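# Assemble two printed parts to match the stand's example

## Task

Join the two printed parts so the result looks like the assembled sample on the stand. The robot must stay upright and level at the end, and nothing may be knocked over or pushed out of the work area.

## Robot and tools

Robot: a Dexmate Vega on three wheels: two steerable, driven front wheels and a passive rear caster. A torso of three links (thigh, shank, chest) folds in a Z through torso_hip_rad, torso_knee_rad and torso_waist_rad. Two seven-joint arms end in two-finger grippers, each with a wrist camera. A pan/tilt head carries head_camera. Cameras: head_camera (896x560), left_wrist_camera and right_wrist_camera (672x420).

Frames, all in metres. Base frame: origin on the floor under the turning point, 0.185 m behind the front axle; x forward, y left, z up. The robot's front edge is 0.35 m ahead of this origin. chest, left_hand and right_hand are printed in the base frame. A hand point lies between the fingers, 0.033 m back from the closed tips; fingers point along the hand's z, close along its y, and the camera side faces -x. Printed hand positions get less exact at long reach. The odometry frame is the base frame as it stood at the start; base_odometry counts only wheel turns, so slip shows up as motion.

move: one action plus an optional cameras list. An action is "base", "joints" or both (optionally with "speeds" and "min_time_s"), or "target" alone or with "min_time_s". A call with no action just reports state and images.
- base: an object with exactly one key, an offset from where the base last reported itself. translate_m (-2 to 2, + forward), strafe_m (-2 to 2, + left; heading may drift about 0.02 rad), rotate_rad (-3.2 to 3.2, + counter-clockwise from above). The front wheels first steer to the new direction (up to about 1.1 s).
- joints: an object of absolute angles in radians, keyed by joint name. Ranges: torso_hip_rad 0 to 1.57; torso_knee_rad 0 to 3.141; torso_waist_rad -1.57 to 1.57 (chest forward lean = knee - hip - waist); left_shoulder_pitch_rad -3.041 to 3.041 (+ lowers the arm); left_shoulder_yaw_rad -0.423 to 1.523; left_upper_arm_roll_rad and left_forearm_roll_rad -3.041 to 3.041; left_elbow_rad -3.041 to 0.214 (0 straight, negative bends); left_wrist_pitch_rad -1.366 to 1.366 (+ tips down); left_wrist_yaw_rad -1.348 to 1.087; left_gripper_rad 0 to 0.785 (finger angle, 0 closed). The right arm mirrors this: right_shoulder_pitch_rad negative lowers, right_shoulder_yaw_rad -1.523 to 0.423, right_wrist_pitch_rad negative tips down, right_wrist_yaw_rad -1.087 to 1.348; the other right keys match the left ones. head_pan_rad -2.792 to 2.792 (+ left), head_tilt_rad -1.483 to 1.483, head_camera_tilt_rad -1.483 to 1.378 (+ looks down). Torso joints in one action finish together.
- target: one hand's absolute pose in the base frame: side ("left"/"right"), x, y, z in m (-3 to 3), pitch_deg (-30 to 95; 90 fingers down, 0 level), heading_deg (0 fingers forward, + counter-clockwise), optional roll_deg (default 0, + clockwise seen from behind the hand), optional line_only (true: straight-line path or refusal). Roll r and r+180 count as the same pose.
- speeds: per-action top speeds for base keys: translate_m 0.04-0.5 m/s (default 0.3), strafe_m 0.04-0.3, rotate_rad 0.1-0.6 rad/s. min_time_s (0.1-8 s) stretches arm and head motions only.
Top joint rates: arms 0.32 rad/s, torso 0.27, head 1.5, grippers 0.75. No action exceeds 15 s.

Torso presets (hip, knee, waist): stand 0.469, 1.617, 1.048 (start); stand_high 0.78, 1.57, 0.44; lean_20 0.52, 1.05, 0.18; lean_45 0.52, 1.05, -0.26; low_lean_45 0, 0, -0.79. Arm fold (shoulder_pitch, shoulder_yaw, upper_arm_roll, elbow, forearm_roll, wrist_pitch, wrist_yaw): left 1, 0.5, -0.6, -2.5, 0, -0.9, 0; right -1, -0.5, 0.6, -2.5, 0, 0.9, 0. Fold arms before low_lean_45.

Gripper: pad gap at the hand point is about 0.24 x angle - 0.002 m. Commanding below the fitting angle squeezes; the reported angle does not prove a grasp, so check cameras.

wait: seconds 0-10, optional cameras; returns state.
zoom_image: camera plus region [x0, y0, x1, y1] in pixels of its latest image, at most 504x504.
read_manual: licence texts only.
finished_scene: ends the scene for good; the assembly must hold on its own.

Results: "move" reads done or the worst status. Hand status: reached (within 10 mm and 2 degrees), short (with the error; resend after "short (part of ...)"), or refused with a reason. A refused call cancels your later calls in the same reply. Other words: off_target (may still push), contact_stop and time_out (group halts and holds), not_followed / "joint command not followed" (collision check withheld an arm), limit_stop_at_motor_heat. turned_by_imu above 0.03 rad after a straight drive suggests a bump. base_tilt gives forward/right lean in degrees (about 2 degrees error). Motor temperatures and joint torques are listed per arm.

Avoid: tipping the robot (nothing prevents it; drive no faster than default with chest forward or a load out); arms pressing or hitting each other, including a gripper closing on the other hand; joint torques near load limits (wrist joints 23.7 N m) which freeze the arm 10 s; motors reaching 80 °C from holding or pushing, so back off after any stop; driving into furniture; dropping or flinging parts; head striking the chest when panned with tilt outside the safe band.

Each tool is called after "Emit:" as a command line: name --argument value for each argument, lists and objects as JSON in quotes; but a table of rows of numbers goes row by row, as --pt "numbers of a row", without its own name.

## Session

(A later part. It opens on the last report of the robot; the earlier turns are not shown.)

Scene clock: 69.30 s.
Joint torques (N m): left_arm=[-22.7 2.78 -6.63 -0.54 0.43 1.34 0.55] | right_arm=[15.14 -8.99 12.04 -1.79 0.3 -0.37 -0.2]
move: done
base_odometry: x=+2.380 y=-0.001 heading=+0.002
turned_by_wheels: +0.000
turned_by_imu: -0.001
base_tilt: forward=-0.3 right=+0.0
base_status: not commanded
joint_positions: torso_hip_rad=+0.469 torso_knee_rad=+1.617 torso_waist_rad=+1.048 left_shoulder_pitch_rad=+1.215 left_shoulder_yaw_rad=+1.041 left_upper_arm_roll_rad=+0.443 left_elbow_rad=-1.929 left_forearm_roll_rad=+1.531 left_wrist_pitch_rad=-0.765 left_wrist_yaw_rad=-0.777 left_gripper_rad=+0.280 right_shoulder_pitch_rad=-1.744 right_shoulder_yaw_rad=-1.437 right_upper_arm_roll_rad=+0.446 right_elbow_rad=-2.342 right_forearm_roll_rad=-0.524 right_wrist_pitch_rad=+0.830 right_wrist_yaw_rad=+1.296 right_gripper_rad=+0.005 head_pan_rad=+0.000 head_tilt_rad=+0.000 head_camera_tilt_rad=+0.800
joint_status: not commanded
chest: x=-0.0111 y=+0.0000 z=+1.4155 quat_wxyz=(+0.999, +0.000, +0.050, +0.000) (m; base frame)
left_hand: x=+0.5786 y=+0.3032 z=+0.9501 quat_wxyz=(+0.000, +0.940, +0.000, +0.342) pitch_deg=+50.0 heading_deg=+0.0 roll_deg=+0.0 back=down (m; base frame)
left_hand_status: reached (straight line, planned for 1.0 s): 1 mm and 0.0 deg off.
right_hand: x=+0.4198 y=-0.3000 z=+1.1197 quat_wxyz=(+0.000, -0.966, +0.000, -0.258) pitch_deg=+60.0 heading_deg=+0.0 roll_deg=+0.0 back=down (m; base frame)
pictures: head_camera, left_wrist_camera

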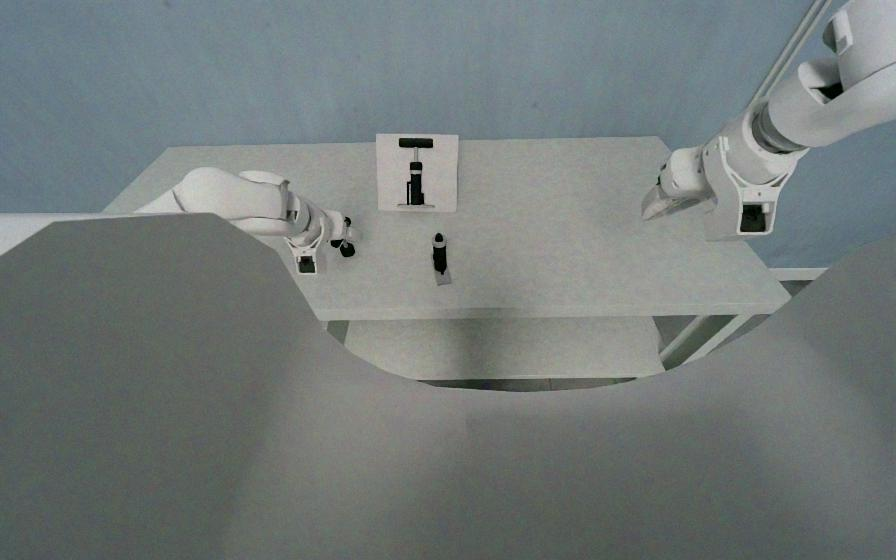

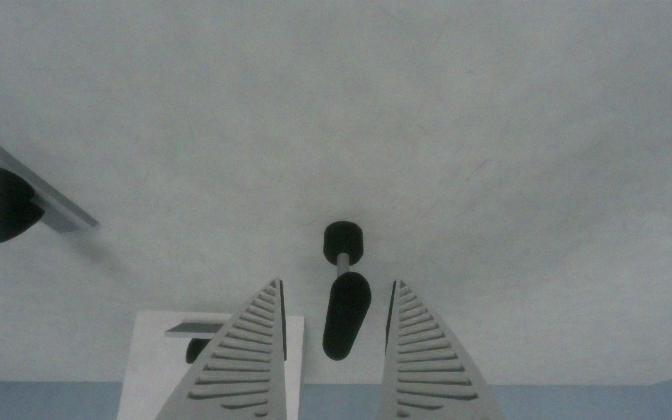

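Emit:
move --target '{"side": "left", "x": 0.61, "y": 0.304, "z": 0.948, "pitch_deg": 50, "heading_deg": -3, "roll_deg": 0, "line_only": true}' --cameras '["head_camera", "left_wrist_camera"]'

Emit:
zoom_image --camera "left_wrist_camera" --region '[240, 180, 450, 420]'

Emit:
zoom_image --camera "head_camera" --region '[280, 170, 400, 290]'

Scene clock: 78.63 s.
Joint torques (N m): left_arm=[-20.31 5.02 -7.04 -0.84 0.28 1.45 0.31] | right_arm=[15.37 -6.78 12.17 -2.29 0.01 -0.5 -0.08]
move: done
base_odometry: x=+2.380 y=-0.001 heading=+0.002
turned_by_wheels: +0.000
turned_by_imu: -0.001
base_tilt: forward=-0.3 right=+0.2
base_status: not commanded
joint_positions: torso_hip_rad=+0.469 torso_knee_rad=+1.617 torso_waist_rad=+1.048 left_shoulder_pitch_rad=+1.099 left_shoulder_yaw_rad=+1.000 left_upper_arm_roll_rad=+0.511 left_elbow_rad=-1.807 left_forearm_roll_rad=+1.623 left_wrist_pitch_rad=-0.822 left_wrist_yaw_rad=-0.643 left_gripper_rad=+0.280 right_shoulder_pitch_rad=-1.744 right_shoulder_yaw_rad=-1.437 right_upper_arm_roll_rad=+0.446 right_elbow_rad=-2.342 right_forearm_roll_rad=-0.524 right_wrist_pitch_rad=+0.830 right_wrist_yaw_rad=+1.296 right_gripper_rad=+0.005 head_pan_rad=+0.000 head_tilt_rad=+0.000 head_camera_tilt_rad=+0.800
joint_status: not commanded
chest: x=-0.0111 y=+0.0000 z=+1.4155 quat_wxyz=(+0.999, +0.000, +0.050, +0.000) (m; base frame)
left_hand: x=+0.6088 y=+0.3040 z=+0.9478 quat_wxyz=(+0.009, +0.939, -0.024, +0.342) pitch_deg=+50.0 heading_deg=-2.9 roll_deg=+0.0 back=down (m; base frame)
left_hand_status: reached (straight line, planned for 0.8 s): 1 mm and 0.1 deg off.
right_hand: x=+0.4198 y=-0.3000 z=+1.1197 quat_wxyz=(+0.000, -0.966, +0.000, -0.258) pitch_deg=+60.0 heading_deg=+0.0 roll_deg=+0.0 back=down (m; base frame)
pictures: head_camera, left_wrist_camera

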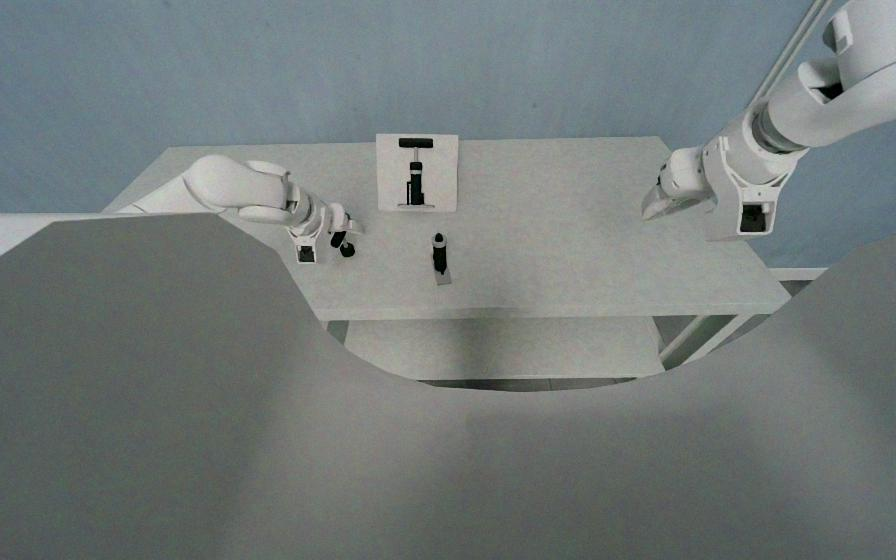

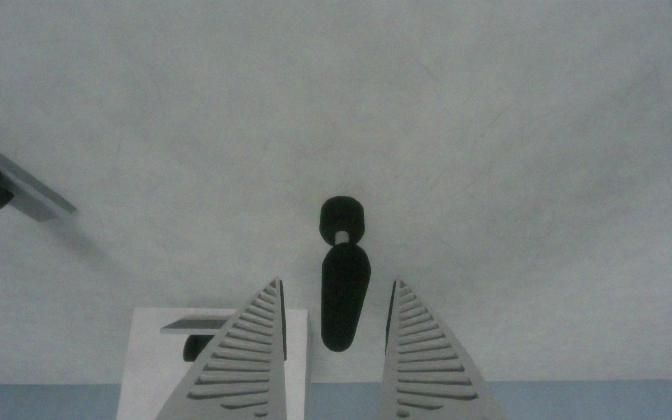

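Scaled by 2.100 from the camera's 672x420 image, which has a finer 960x600 frame.

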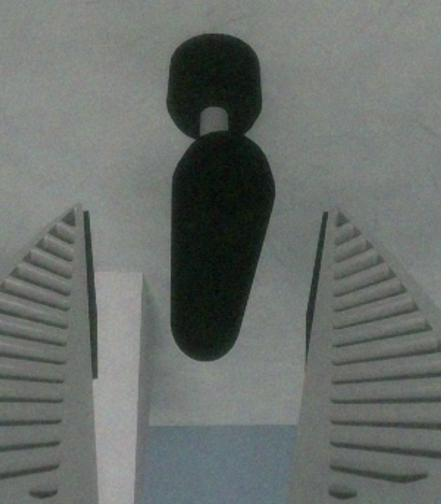

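Scaled by 4.200 from the camera's 896x560 image, which has a finer 960x600 frame.

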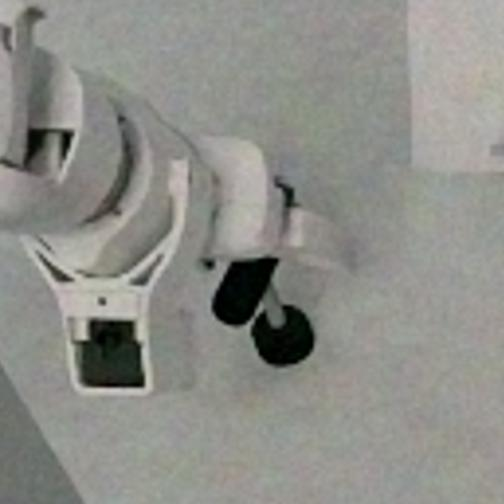

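Emit:
move --target '{"side": "left", "x": 0.618, "y": 0.3035, "z": 0.944, "pitch_deg": 50, "heading_deg": -6, "roll_deg": 0, "line_only": true}' --cameras '["head_camera", "left_wrist_camera"]'

Emit:
zoom_image --camera "left_wrist_camera" --region '[240, 180, 450, 420]'

Scene clock: 82.50 s.
Joint torques (N m): left_arm=[-20.22 9.23 -7.32 -1.46 0.57 0.5 0.47] | right_arm=[16.68 -6.7 12.12 -1.86 0.5 -0.79 0.18]
move: done
base_odometry: x=+2.380 y=-0.001 heading=+0.002
turned_by_wheels: +0.000
turned_by_imu: -0.001
base_tilt: forward=-0.1 right=+0.2
base_status: not commanded
joint_positions: torso_hip_rad=+0.469 torso_knee_rad=+1.617 torso_waist_rad=+1.048 left_shoulder_pitch_rad=+1.059 left_shoulder_yaw_rad=+1.003 left_upper_arm_roll_rad=+0.546 left_elbow_rad=-1.760 left_forearm_roll_rad=+1.691 left_wrist_pitch_rad=-0.837 left_wrist_yaw_rad=-0.530 left_gripper_rad=+0.280 right_shoulder_pitch_rad=-1.744 right_shoulder_yaw_rad=-1.437 right_upper_arm_roll_rad=+0.446 right_elbow_rad=-2.342 right_forearm_roll_rad=-0.524 right_wrist_pitch_rad=+0.830 right_wrist_yaw_rad=+1.296 right_gripper_rad=+0.005 head_pan_rad=+0.000 head_tilt_rad=+0.000 head_camera_tilt_rad=+0.800
joint_status: not commanded
chest: x=-0.0111 y=+0.0000 z=+1.4155 quat_wxyz=(+0.999, +0.000, +0.050, +0.000) (m; base frame)
left_hand: x=+0.6175 y=+0.3034 z=+0.9438 quat_wxyz=(+0.018, +0.939, -0.048, +0.341) pitch_deg=+50.0 heading_deg=-5.9 roll_deg=+0.0 back=down (m; base frame)
left_hand_status: reached (straight line, planned for 0.7 s): 1 mm and 0.1 deg off.
right_hand: x=+0.4198 y=-0.3000 z=+1.1197 quat_wxyz=(+0.000, -0.966, +0.000, -0.258) pitch_deg=+60.0 heading_deg=+0.0 roll_deg=+0.0 back=down (m; base frame)
pictures: head_camera, left_wrist_camera

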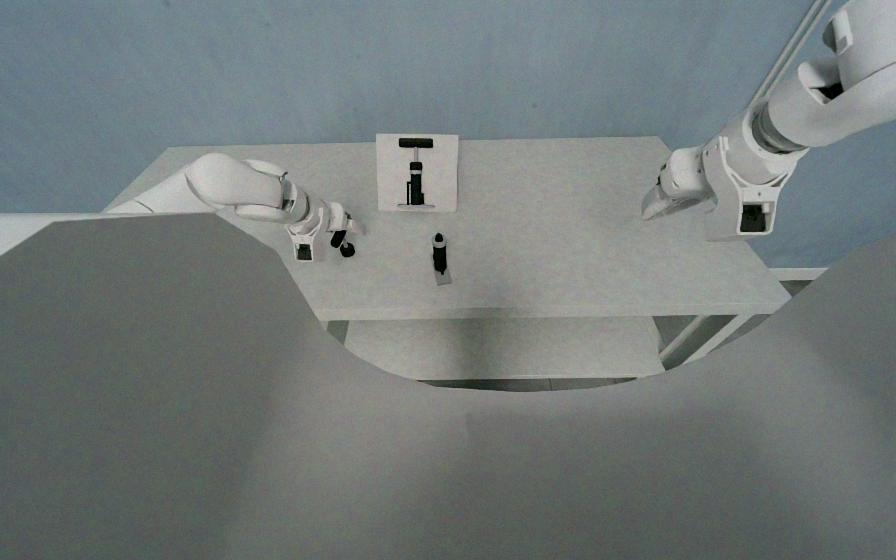

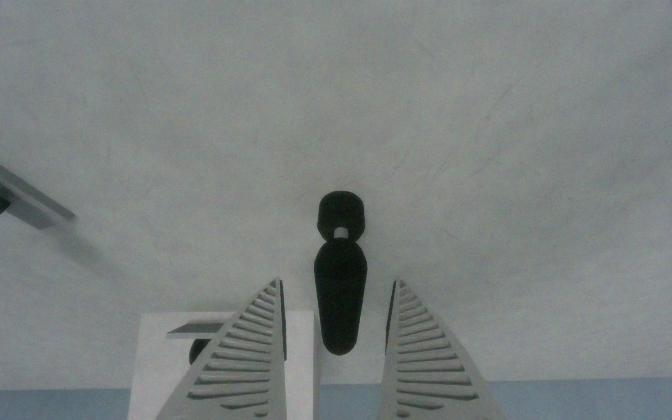

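Scaled by 2.100 from the camera's 672x420 image, which has a finer 960x600 frame.

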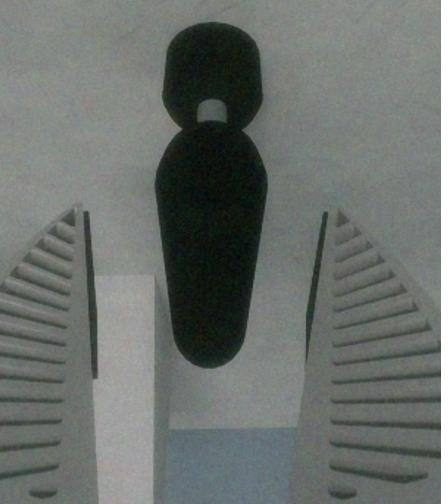

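Emit:
move --joints '{"left_gripper_rad": 0.06}' --min_time_s 1.0 --cameras '["head_camera", "left_wrist_camera"]'

Emit:
zoom_image --camera "left_wrist_camera" --region '[240, 180, 450, 420]'

Emit:
zoom_image --camera "head_camera" --region '[280, 170, 400, 290]'

Scene clock: 84.30 s.
Joint torques (N m): left_arm=[-22.56 10.94 -7.58 -1.07 0.35 0.68 0.62] | right_arm=[16.65 -7.25 12.39 -2.4 0.19 0.23 0.23]
move: done
base_odometry: x=+2.380 y=-0.001 heading=+0.002
turned_by_wheels: +0.000
turned_by_imu: +0.000
base_tilt: forward=-0.2 right=+0.2
base_status: not commanded
joint_positions: torso_hip_rad=+0.469 torso_knee_rad=+1.617 torso_waist_rad=+1.048 left_shoulder_pitch_rad=+1.058 left_shoulder_yaw_rad=+1.003 left_upper_arm_roll_rad=+0.548 left_elbow_rad=-1.758 left_forearm_roll_rad=+1.694 left_wrist_pitch_rad=-0.837 left_wrist_yaw_rad=-0.526 left_gripper_rad=+0.060 right_shoulder_pitch_rad=-1.744 right_shoulder_yaw_rad=-1.437 right_upper_arm_roll_rad=+0.446 right_elbow_rad=-2.342 right_forearm_roll_rad=-0.524 right_wrist_pitch_rad=+0.830 right_wrist_yaw_rad=+1.296 right_gripper_rad=+0.005 head_pan_rad=+0.000 head_tilt_rad=+0.000 head_camera_tilt_rad=+0.800
joint_status: all done
chest: x=-0.0111 y=+0.0000 z=+1.4155 quat_wxyz=(+0.999, +0.000, +0.050, +0.000) (m; base frame)
left_hand: x=+0.6177 y=+0.3034 z=+0.9437 quat_wxyz=(+0.018, +0.939, -0.049, +0.341) pitch_deg=+50.0 heading_deg=-6.0 roll_deg=+0.0 back=down (m; base frame)
right_hand: x=+0.4198 y=-0.3000 z=+1.1197 quat_wxyz=(+0.000, -0.966, +0.000, -0.258) pitch_deg=+60.0 heading_deg=+0.0 roll_deg=+0.0 back=down (m; base frame)
pictures: head_camera, left_wrist_camera

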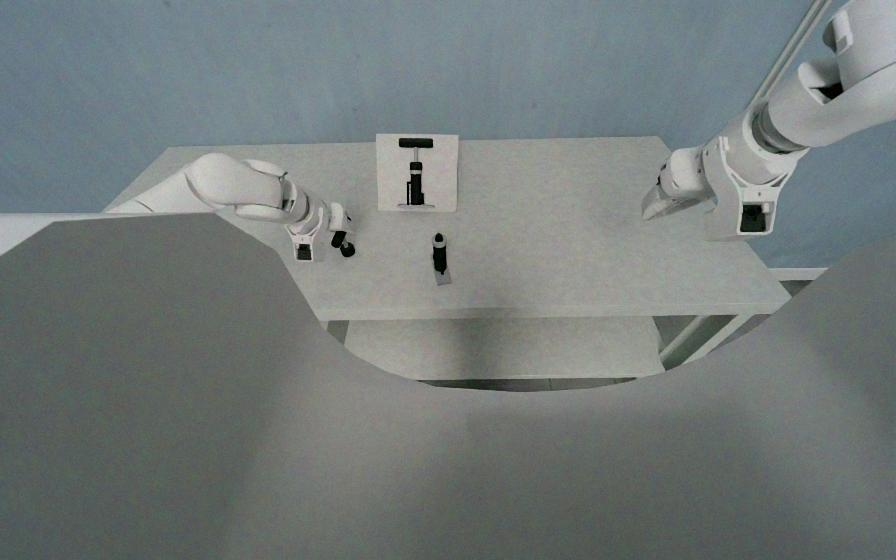

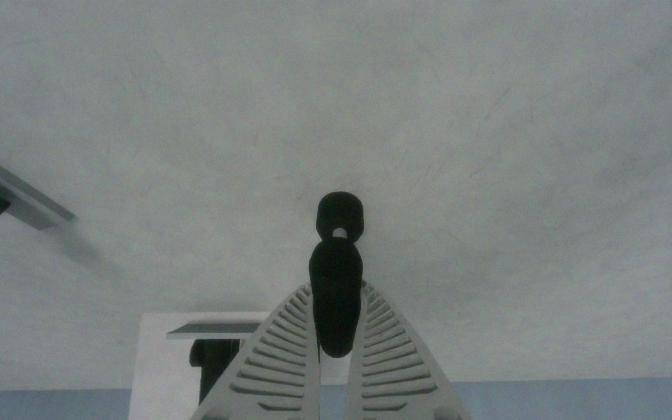

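Scaled by 2.100 from the camera's 672x420 image, which has a finer 960x600 frame.

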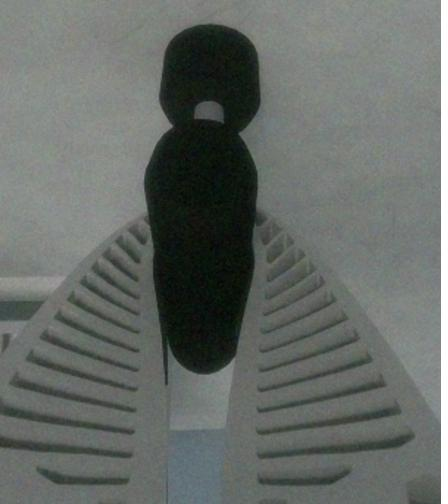

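Scaled by 4.200 from the camera's 896x560 image, which has a finer 960x600 frame.

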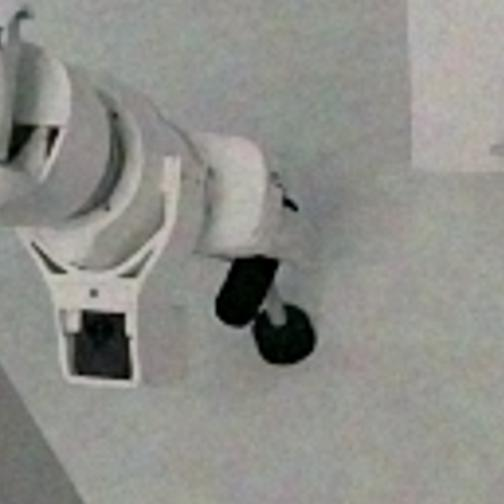

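Emit:
move --joints '{"left_gripper_rad": 0.03}' --min_time_s 0.6

Emit:
move --target '{"side": "left", "x": 0.618, "y": 0.3035, "z": 1.0, "pitch_deg": 50, "heading_deg": -6, "roll_deg": 0, "line_only": true}' --min_time_s 2.0 --cameras '["head_camera", "left_wrist_camera"]'

Emit:
zoom_image --camera "left_wrist_camera" --region '[240, 150, 450, 420]'

Emit:
zoom_image --camera "head_camera" --region '[280, 170, 400, 290]'

Scene clock: 85.17 s.
Joint torques (N m): left_arm=[-22.71 8.77 -7.45 -0.69 0.33 1.36 0.46] | right_arm=[13.95 -5.72 12.73 -1.74 0.39 -0.6 0.06]
move: done
base_odometry: x=+2.380 y=-0.001 heading=+0.002
turned_by_wheels: +0.000
turned_by_imu: +0.000
base_tilt: forward=-0.4 right=+0.2
base_status: not commanded
joint_positions: torso_hip_rad=+0.469 torso_knee_rad=+1.617 torso_waist_rad=+1.048 left_shoulder_pitch_rad=+1.058 left_shoulder_yaw_rad=+1.003 left_upper_arm_roll_rad=+0.548 left_elbow_rad=-1.758 left_forearm_roll_rad=+1.694 left_wrist_pitch_rad=-0.837 left_wrist_yaw_rad=-0.525 left_gripper_rad=+0.030 right_shoulder_pitch_rad=-1.744 right_shoulder_yaw_rad=-1.437 right_upper_arm_roll_rad=+0.446 right_elbow_rad=-2.342 right_forearm_roll_rad=-0.524 right_wrist_pitch_rad=+0.830 right_wrist_yaw_rad=+1.296 right_gripper_rad=+0.005 head_pan_rad=+0.000 head_tilt_rad=+0.000 head_camera_tilt_rad=+0.800
joint_status: all done
chest: x=-0.0111 y=+0.0000 z=+1.4155 quat_wxyz=(+0.999, +0.000, +0.050, +0.000) (m; base frame)
left_hand: x=+0.6177 y=+0.3034 z=+0.9437 quat_wxyz=(+0.018, +0.939, -0.049, +0.341) pitch_deg=+50.0 heading_deg=-6.0 roll_deg=+0.0 back=down (m; base frame)
right_hand: x=+0.4198 y=-0.3000 z=+1.1197 quat_wxyz=(+0.000, -0.966, +0.000, -0.258) pitch_deg=+60.0 heading_deg=+0.0 roll_deg=+0.0 back=down (m; base frame)
pictures: none

Scene clock: 87.93 s.
Joint torques (N m): left_arm=[-21.31 12.02 -12.11 -1.52 -0.54 1.16 -0.19] | right_arm=[16.12 -6.79 11.93 0.81 0.34 -1.09 -0.1]
move: done
base_odometry: x=+2.380 y=-0.001 heading=+0.002
turned_by_wheels: +0.000
turned_by_imu: -0.001
base_tilt: forward=-0.2 right=+0.2
base_status: not commanded
joint_positions: torso_hip_rad=+0.469 torso_knee_rad=+1.617 torso_waist_rad=+1.048 left_shoulder_pitch_rad=+1.013 left_shoulder_yaw_rad=+1.038 left_upper_arm_roll_rad=+0.476 left_elbow_rad=-1.825 left_forearm_roll_rad=+1.549 left_wrist_pitch_rad=-0.939 left_wrist_yaw_rad=-0.628 left_gripper_rad=+0.030 right_shoulder_pitch_rad=-1.744 right_shoulder_yaw_rad=-1.437 right_upper_arm_roll_rad=+0.446 right_elbow_rad=-2.342 right_forearm_roll_rad=-0.524 right_wrist_pitch_rad=+0.830 right_wrist_yaw_rad=+1.296 right_gripper_rad=+0.005 head_pan_rad=+0.000 head_tilt_rad=+0.000 head_camera_tilt_rad=+0.800
joint_status: not commanded
chest: x=-0.0111 y=+0.0000 z=+1.4155 quat_wxyz=(+0.999, +0.000, +0.050, +0.000) (m; base frame)
left_hand: x=+0.6177 y=+0.3034 z=+0.9977 quat_wxyz=(+0.018, +0.939, -0.049, +0.341) pitch_deg=+50.1 heading_deg=-6.0 roll_deg=+0.0 back=down (m; base frame)
left_hand_status: reached (straight line, planned for 2.0 s): 2 mm and 0.1 deg off.
right_hand: x=+0.4198 y=-0.3000 z=+1.1197 quat_wxyz=(+0.000, -0.966, +0.000, -0.258) pitch_deg=+60.0 heading_deg=+0.0 roll_deg=+0.0 back=down (m; base frame)
pictures: head_camera, left_wrist_camera

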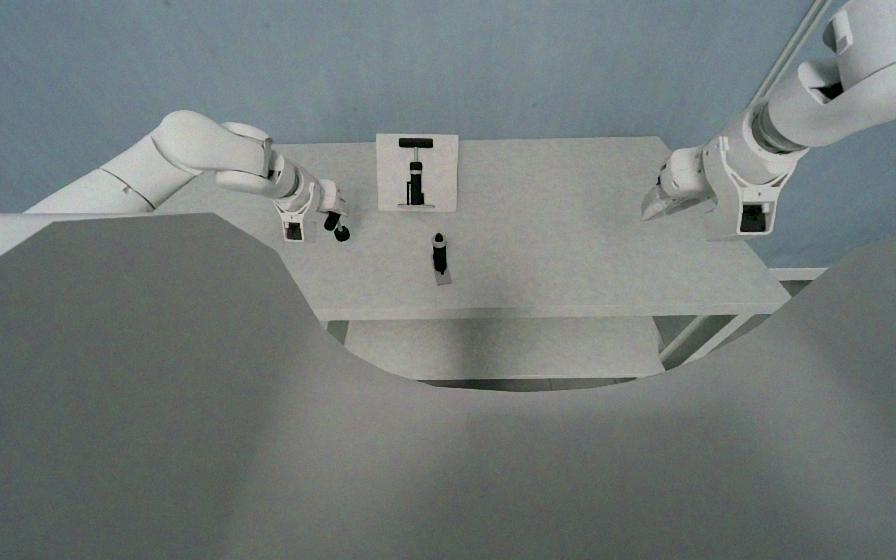

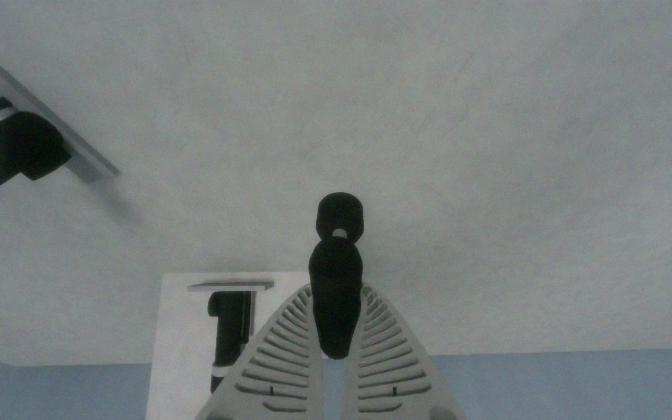

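Scaled by 1.867 from the camera's 672x420 image, which has a finer 960x600 frame.

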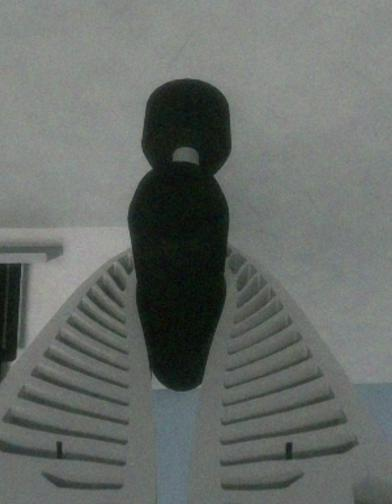

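Scaled by 4.200 from the camera's 896x560 image, which has a finer 960x600 frame.

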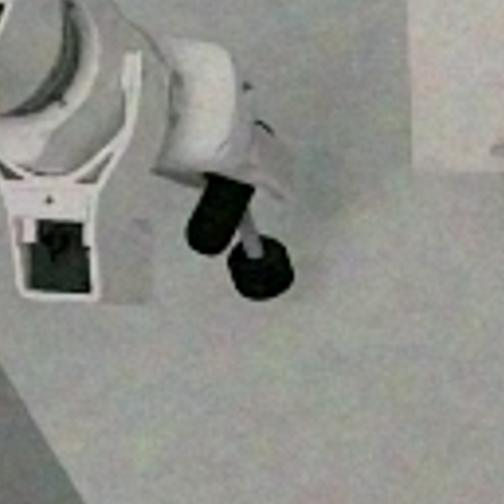

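Emit:
move --target '{"side": "right", "x": 0.44, "y": -0.23, "z": 1.07, "pitch_deg": 25, "heading_deg": 48, "roll_deg": 0, "line_only": true}' --cameras '["all"]'

Scene clock: 101.17 s.
Joint torques (N m): left_arm=[-22.49 9.08 -10.79 -3.75 -0.06 0.46 -0.44] | right_arm=[12.39 -8.13 5.55 -2.55 0.27 -1.31 -0.27]
move: done
base_odometry: x=+2.380 y=-0.001 heading=+0.002
turned_by_wheels: +0.000
turned_by_imu: -0.003
base_tilt: forward=-0.4 right=+0.1
base_status: not commanded
joint_positions: torso_hip_rad=+0.469 torso_knee_rad=+1.617 torso_waist_rad=+1.048 left_shoulder_pitch_rad=+1.012 left_shoulder_yaw_rad=+1.039 left_upper_arm_roll_rad=+0.474 left_elbow_rad=-1.827 left_forearm_roll_rad=+1.545 left_wrist_pitch_rad=-0.942 left_wrist_yaw_rad=-0.631 left_gripper_rad=+0.030 right_shoulder_pitch_rad=-2.128 right_shoulder_yaw_rad=-0.885 right_upper_arm_roll_rad=+0.491 right_elbow_rad=-2.156 right_forearm_roll_rad=-2.446 right_wrist_pitch_rad=+0.409 right_wrist_yaw_rad=-0.724 right_gripper_rad=+0.005 head_pan_rad=+0.000 head_tilt_rad=+0.000 head_camera_tilt_rad=+0.800
joint_status: not commanded
chest: x=-0.0111 y=+0.0000 z=+1.4155 quat_wxyz=(+0.999, +0.000, +0.050, +0.000) (m; base frame)
left_hand: x=+0.6177 y=+0.3034 z=+0.9994 quat_wxyz=(+0.018, +0.939, -0.049, +0.341) pitch_deg=+50.1 heading_deg=-6.0 roll_deg=+0.0 back=down (m; base frame)
right_hand: x=+0.4402 y=-0.2303 z=+1.0702 quat_wxyz=(+0.218, -0.771, -0.342, -0.490) pitch_deg=+25.1 heading_deg=+47.9 roll_deg=+0.1 back=down (m; base frame)
right_hand_status: reached (straight line, planned for 7.8 s): 0 mm and 0.2 deg off.
pictures: head_camera, left_wrist_camera, right_wrist_camera

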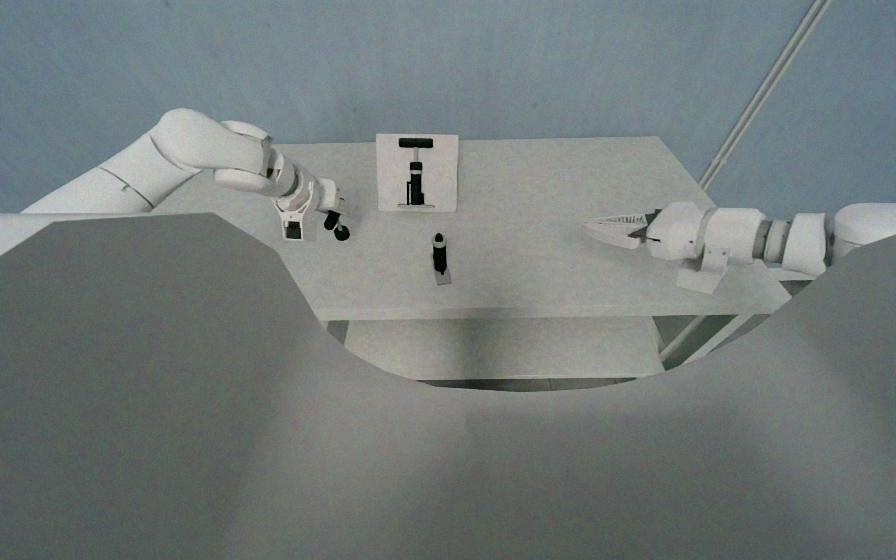

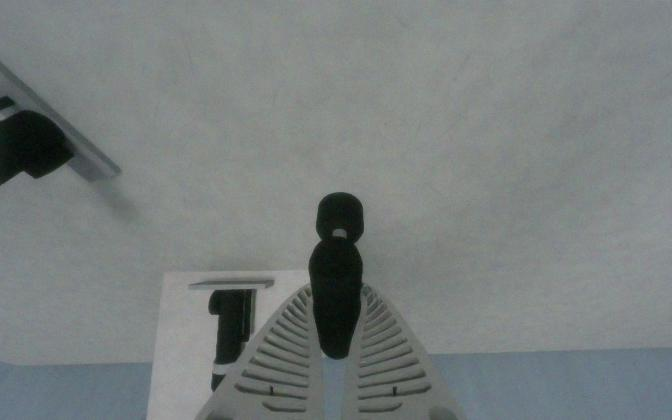

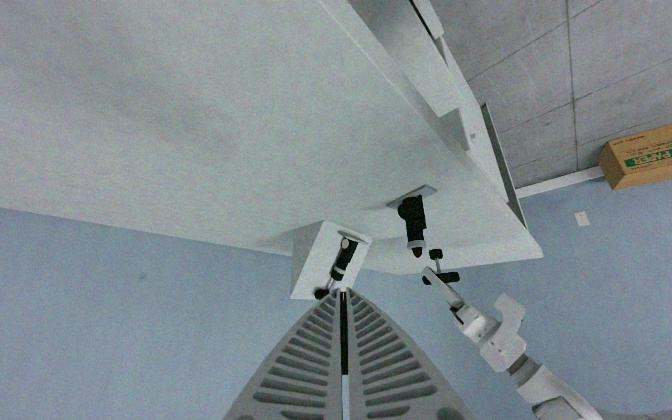

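Emit:
zoom_image --camera "right_wrist_camera" --region '[270, 160, 500, 320]'

Scaled by 2.191 from the camera's 672x420 image, which has a finer 960x600 frame.

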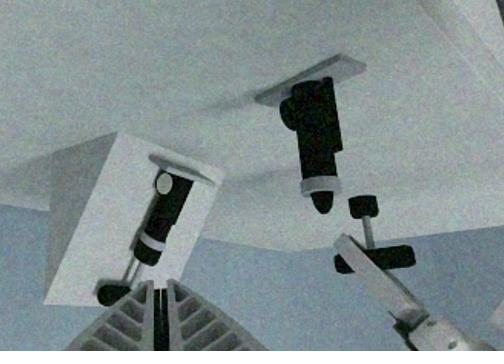

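Emit:
move --target '{"side": "left", "x": 0.618, "y": 0.3035, "z": 1.12, "pitch_deg": 50, "heading_deg": -6, "roll_deg": 0, "line_only": true}' --min_time_s 2.0

Emit:
move --target '{"side": "left", "x": 0.568, "y": 0.05, "z": 1.12, "pitch_deg": 50, "heading_deg": 10, "roll_deg": 0, "line_only": true}' --min_time_s 4.0 --cameras '["all"]'

Scene clock: 107.07 s.
Joint torques (N m): left_arm=[-21.57 8.53 -10.09 -0.28 -0.38 1.44 -0.25] | right_arm=[13.23 -6.96 5.92 -2.93 0.63 -2.26 -0.47]
move: done
base_odometry: x=+2.380 y=-0.001 heading=+0.002
turned_by_wheels: +0.000
turned_by_imu: -0.002
base_tilt: forward=-0.2 right=+0.3
base_status: not commanded
joint_positions: torso_hip_rad=+0.469 torso_knee_rad=+1.617 torso_waist_rad=+1.048 left_shoulder_pitch_rad=+0.814 left_shoulder_yaw_rad=+1.064 left_upper_arm_roll_rad=+0.396 left_elbow_rad=-1.849 left_forearm_roll_rad=+1.162 left_wrist_pitch_rad=-1.140 left_wrist_yaw_rad=-0.923 left_gripper_rad=+0.030 right_shoulder_pitch_rad=-2.128 right_shoulder_yaw_rad=-0.885 right_upper_arm_roll_rad=+0.489 right_elbow_rad=-2.154 right_forearm_roll_rad=-2.448 right_wrist_pitch_rad=+0.405 right_wrist_yaw_rad=-0.726 right_gripper_rad=+0.005 head_pan_rad=+0.000 head_tilt_rad=+0.000 head_camera_tilt_rad=+0.800
joint_status: not commanded
chest: x=-0.0111 y=+0.0000 z=+1.4155 quat_wxyz=(+0.999, +0.000, +0.050, +0.000) (m; base frame)
left_hand: x=+0.6178 y=+0.3034 z=+1.1181 quat_wxyz=(+0.018, +0.939, -0.049, +0.341) pitch_deg=+50.1 heading_deg=-6.0 roll_deg=+0.0 back=down (m; base frame)
left_hand_status: reached (straight line, planned for 2.0 s): 2 mm and 0.1 deg off.
right_hand: x=+0.4399 y=-0.2301 z=+1.0699 quat_wxyz=(+0.219, -0.771, -0.343, -0.491) pitch_deg=+25.0 heading_deg=+48.0 roll_deg=+0.0 back=down (m; base frame)
pictures: none

Scene clock: 115.13 s.
Joint torques (N m): left_arm=[-26.31 0.01 -7.47 3.29 0.8 1.27 -0.16] | right_arm=[11 -7.83 5.66 -2.39 0.28 -1.86 0.08]
move: done
base_odometry: x=+2.380 y=-0.001 heading=+0.002
turned_by_wheels: +0.000
turned_by_imu: -0.002
base_tilt: forward=-0.3 right=+0.0
base_status: not commanded
joint_positions: torso_hip_rad=+0.469 torso_knee_rad=+1.617 torso_waist_rad=+1.048 left_shoulder_pitch_rad=-0.344 left_shoulder_yaw_rad=+0.543 left_upper_arm_roll_rad=+2.001 left_elbow_rad=-2.097 left_forearm_roll_rad=+0.607 left_wrist_pitch_rad=+0.308 left_wrist_yaw_rad=-1.348 left_gripper_rad=+0.030 right_shoulder_pitch_rad=-2.128 right_shoulder_yaw_rad=-0.885 right_upper_arm_roll_rad=+0.489 right_elbow_rad=-2.154 right_forearm_roll_rad=-2.448 right_wrist_pitch_rad=+0.405 right_wrist_yaw_rad=-0.726 right_gripper_rad=+0.005 head_pan_rad=+0.000 head_tilt_rad=+0.000 head_camera_tilt_rad=+0.800
joint_status: not commanded
chest: x=-0.0111 y=+0.0000 z=+1.4155 quat_wxyz=(+0.999, +0.000, +0.050, +0.000) (m; base frame)
left_hand: x=+0.5679 y=+0.0503 z=+1.1196 quat_wxyz=(-0.029, +0.936, +0.081, +0.340) pitch_deg=+50.1 heading_deg=+9.8 roll_deg=-0.1 back=down (m; base frame)
left_hand_status: reached (straight line, planned for 6.7 s): 1 mm and 0.1 deg off.
right_hand: x=+0.4399 y=-0.2301 z=+1.0699 quat_wxyz=(+0.219, -0.771, -0.343, -0.491) pitch_deg=+25.0 heading_deg=+48.0 roll_deg=+0.0 back=down (m; base frame)
pictures: head_camera, left_wrist_camera, right_wrist_camera

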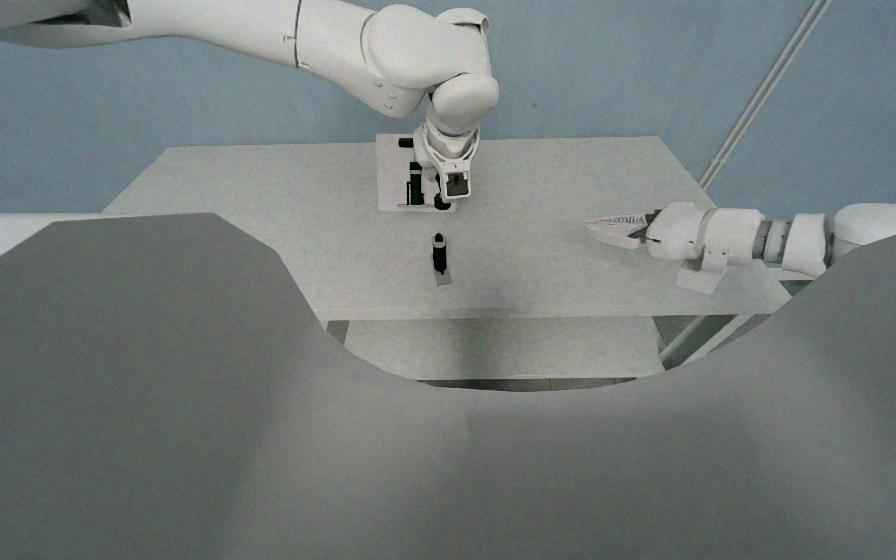

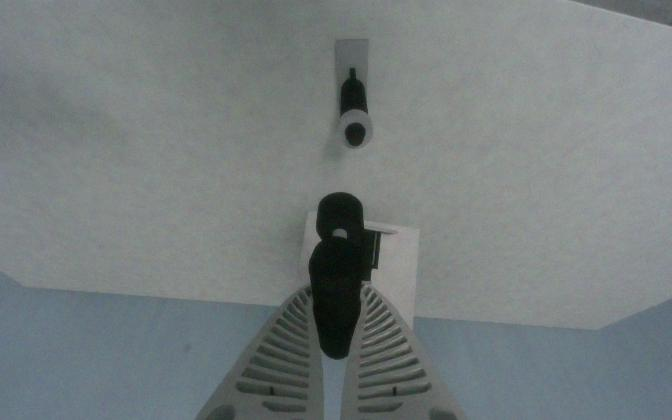

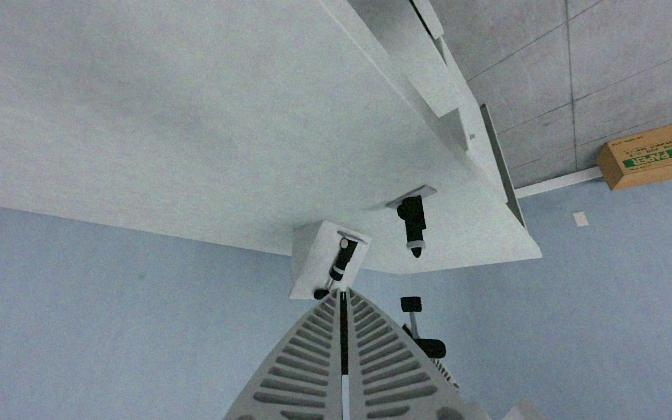

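Emit:
zoom_image --camera "left_wrist_camera" --region '[260, 20, 440, 200]'

Emit:
zoom_image --camera "left_wrist_camera" --region '[250, 170, 430, 370]'

Emit:
zoom_image --camera "right_wrist_camera" --region '[330, 160, 510, 400]'

Emit:
zoom_image --camera "head_camera" --region '[370, 120, 510, 300]'

Scaled by 2.800 from the camera's 672x420 image, which has a finer 960x600 frame.

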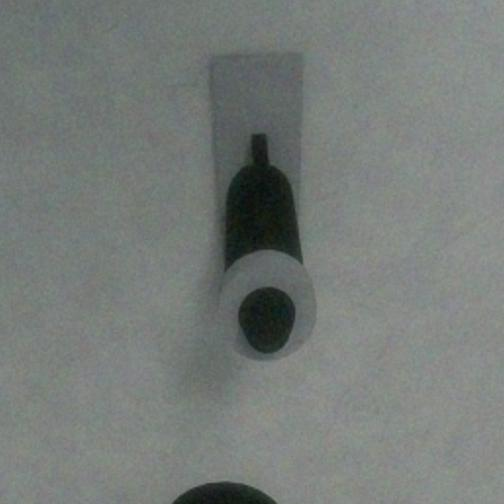

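Scaled by 2.520 from the camera's 672x420 image, which has a finer 960x600 frame.

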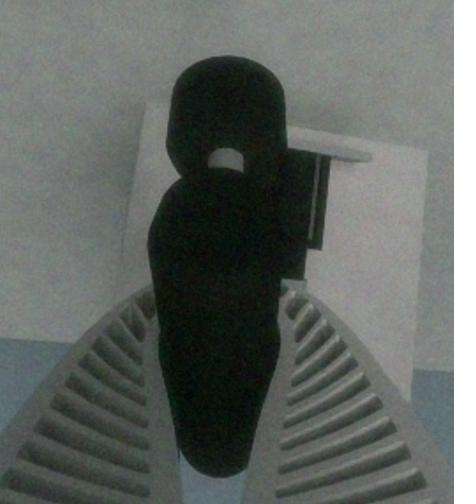

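Scaled by 2.100 from the camera's 672x420 image, which has a finer 960x600 frame.

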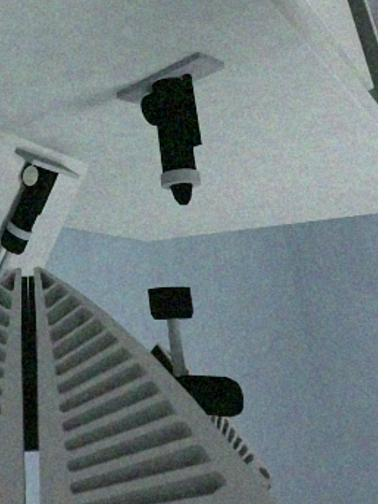

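Scaled by 2.800 from the camera's 896x560 image, which has a finer 960x600 frame.

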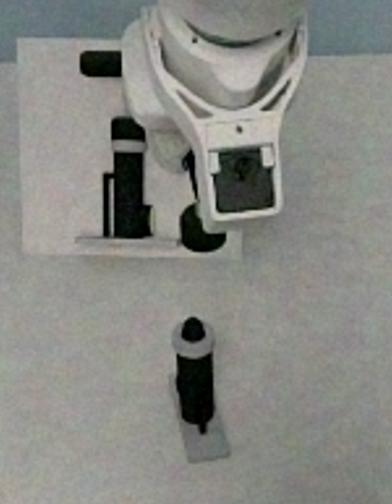

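Emit:
move --target '{"side": "left", "x": 0.546, "y": 0.062, "z": 1.10, "pitch_deg": 52, "heading_deg": 14, "roll_deg": 0, "line_only": true}' --min_time_s 2.5 --cameras '["all"]'

Scene clock: 126.97 s.
Joint torques (N m): left_arm=[-25.96 -3.98 -8.16 0.47 1 1.03 -0.53] | right_arm=[10.98 -7.97 6.09 -2.95 0.62 -0.65 -0.26]
move: done
base_odometry: x=+2.380 y=-0.001 heading=+0.002
turned_by_wheels: +0.000
turned_by_imu: -0.002
base_tilt: forward=-0.3 right=+0.1
base_status: not commanded
joint_positions: torso_hip_rad=+0.469 torso_knee_rad=+1.617 torso_waist_rad=+1.048 left_shoulder_pitch_rad=-0.374 left_shoulder_yaw_rad=+0.512 left_upper_arm_roll_rad=+2.072 left_elbow_rad=-2.139 left_forearm_roll_rad=+0.549 left_wrist_pitch_rad=+0.439 left_wrist_yaw_rad=-1.348 left_gripper_rad=+0.030 right_shoulder_pitch_rad=-2.128 right_shoulder_yaw_rad=-0.885 right_upper_arm_roll_rad=+0.489 right_elbow_rad=-2.154 right_forearm_roll_rad=-2.448 right_wrist_pitch_rad=+0.405 right_wrist_yaw_rad=-0.726 right_gripper_rad=+0.005 head_pan_rad=+0.000 head_tilt_rad=+0.000 head_camera_tilt_rad=+0.800
joint_status: not commanded
chest: x=-0.0111 y=+0.0000 z=+1.4155 quat_wxyz=(+0.999, +0.000, +0.050, +0.000) (m; base frame)
left_hand: x=+0.5466 y=+0.0614 z=+1.1004 quat_wxyz=(-0.039, +0.939, +0.114, +0.323) pitch_deg=+52.0 heading_deg=+13.8 roll_deg=+0.0 back=down (m; base frame)
left_hand_status: reached (straight line, planned for 2.5 s): 1 mm and 0.2 deg off.
right_hand: x=+0.4399 y=-0.2301 z=+1.0699 quat_wxyz=(+0.219, -0.771, -0.343, -0.491) pitch_deg=+25.0 heading_deg=+48.0 roll_deg=+0.0 back=down (m; base frame)
pictures: head_camera, left_wrist_camera, right_wrist_camera

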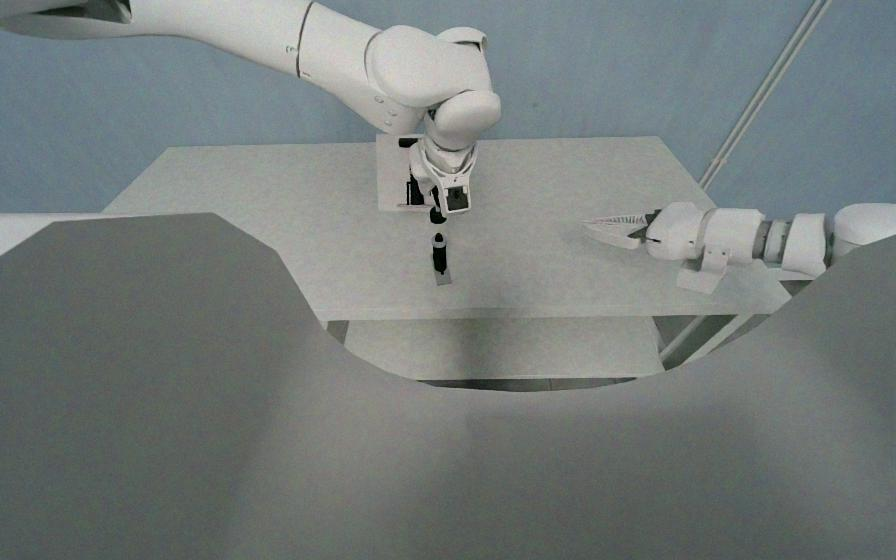

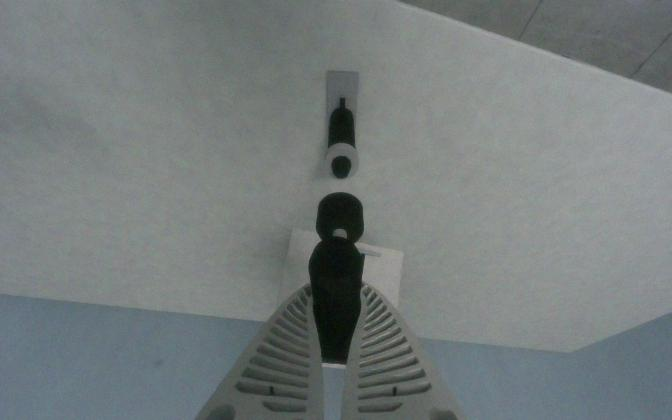

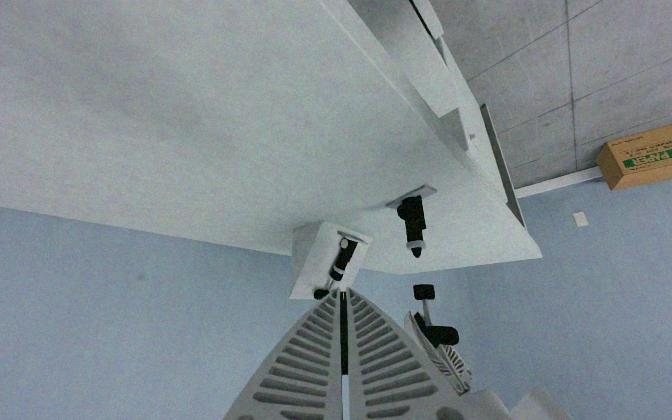

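Emit:
zoom_image --camera "left_wrist_camera" --region '[270, 50, 420, 250]'

Emit:
zoom_image --camera "right_wrist_camera" --region '[350, 170, 500, 390]'

Emit:
zoom_image --camera "head_camera" --region '[380, 120, 500, 300]'

Scaled by 2.520 from the camera's 672x420 image, which has a finer 960x600 frame.

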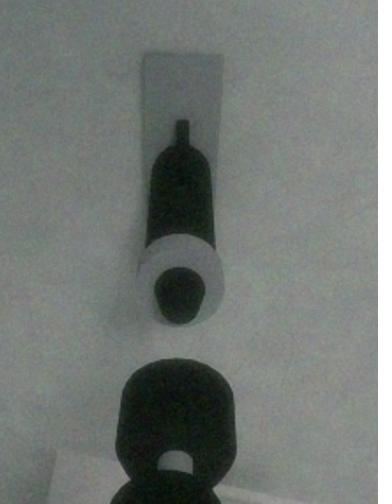

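Scaled by 2.291 from the camera's 672x420 image, which has a finer 960x600 frame.

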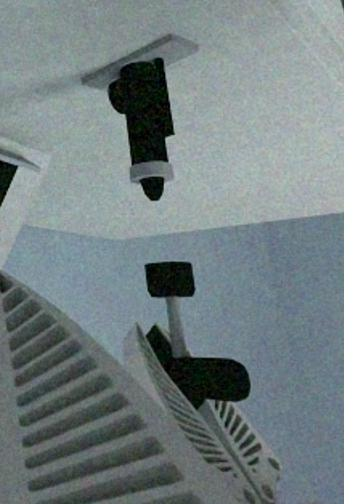

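Scaled by 2.800 from the camera's 896x560 image, which has a finer 960x600 frame.

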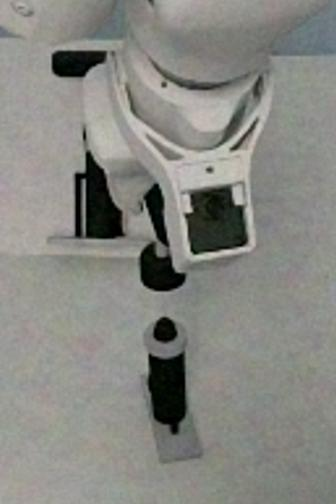

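Emit:
zoom_image --camera "right_wrist_camera" --region '[380, 170, 470, 270]'

Emit:
zoom_image --camera "right_wrist_camera" --region '[390, 240, 480, 350]'

Scaled by 5.040 from the camera's 672x420 image, which has a finer 960x600 frame.

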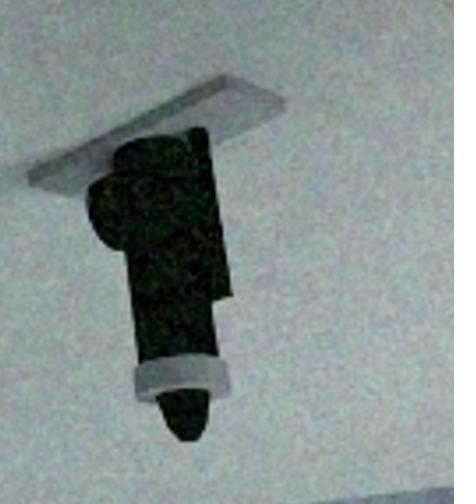

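Scaled by 4.582 from the camera's 672x420 image, which has a finer 960x600 frame.

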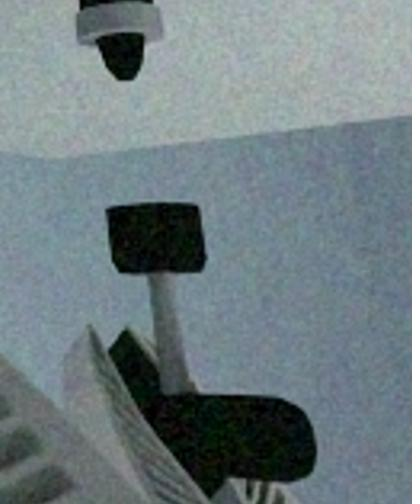

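Emit:
zoom_image --camera "left_wrist_camera" --region '[280, 180, 400, 380]'

Scaled by 2.520 from the camera's 672x420 image, which has a finer 960x600 frame.

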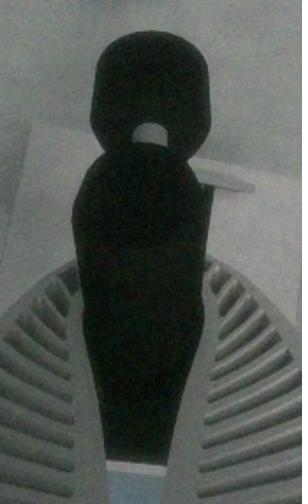

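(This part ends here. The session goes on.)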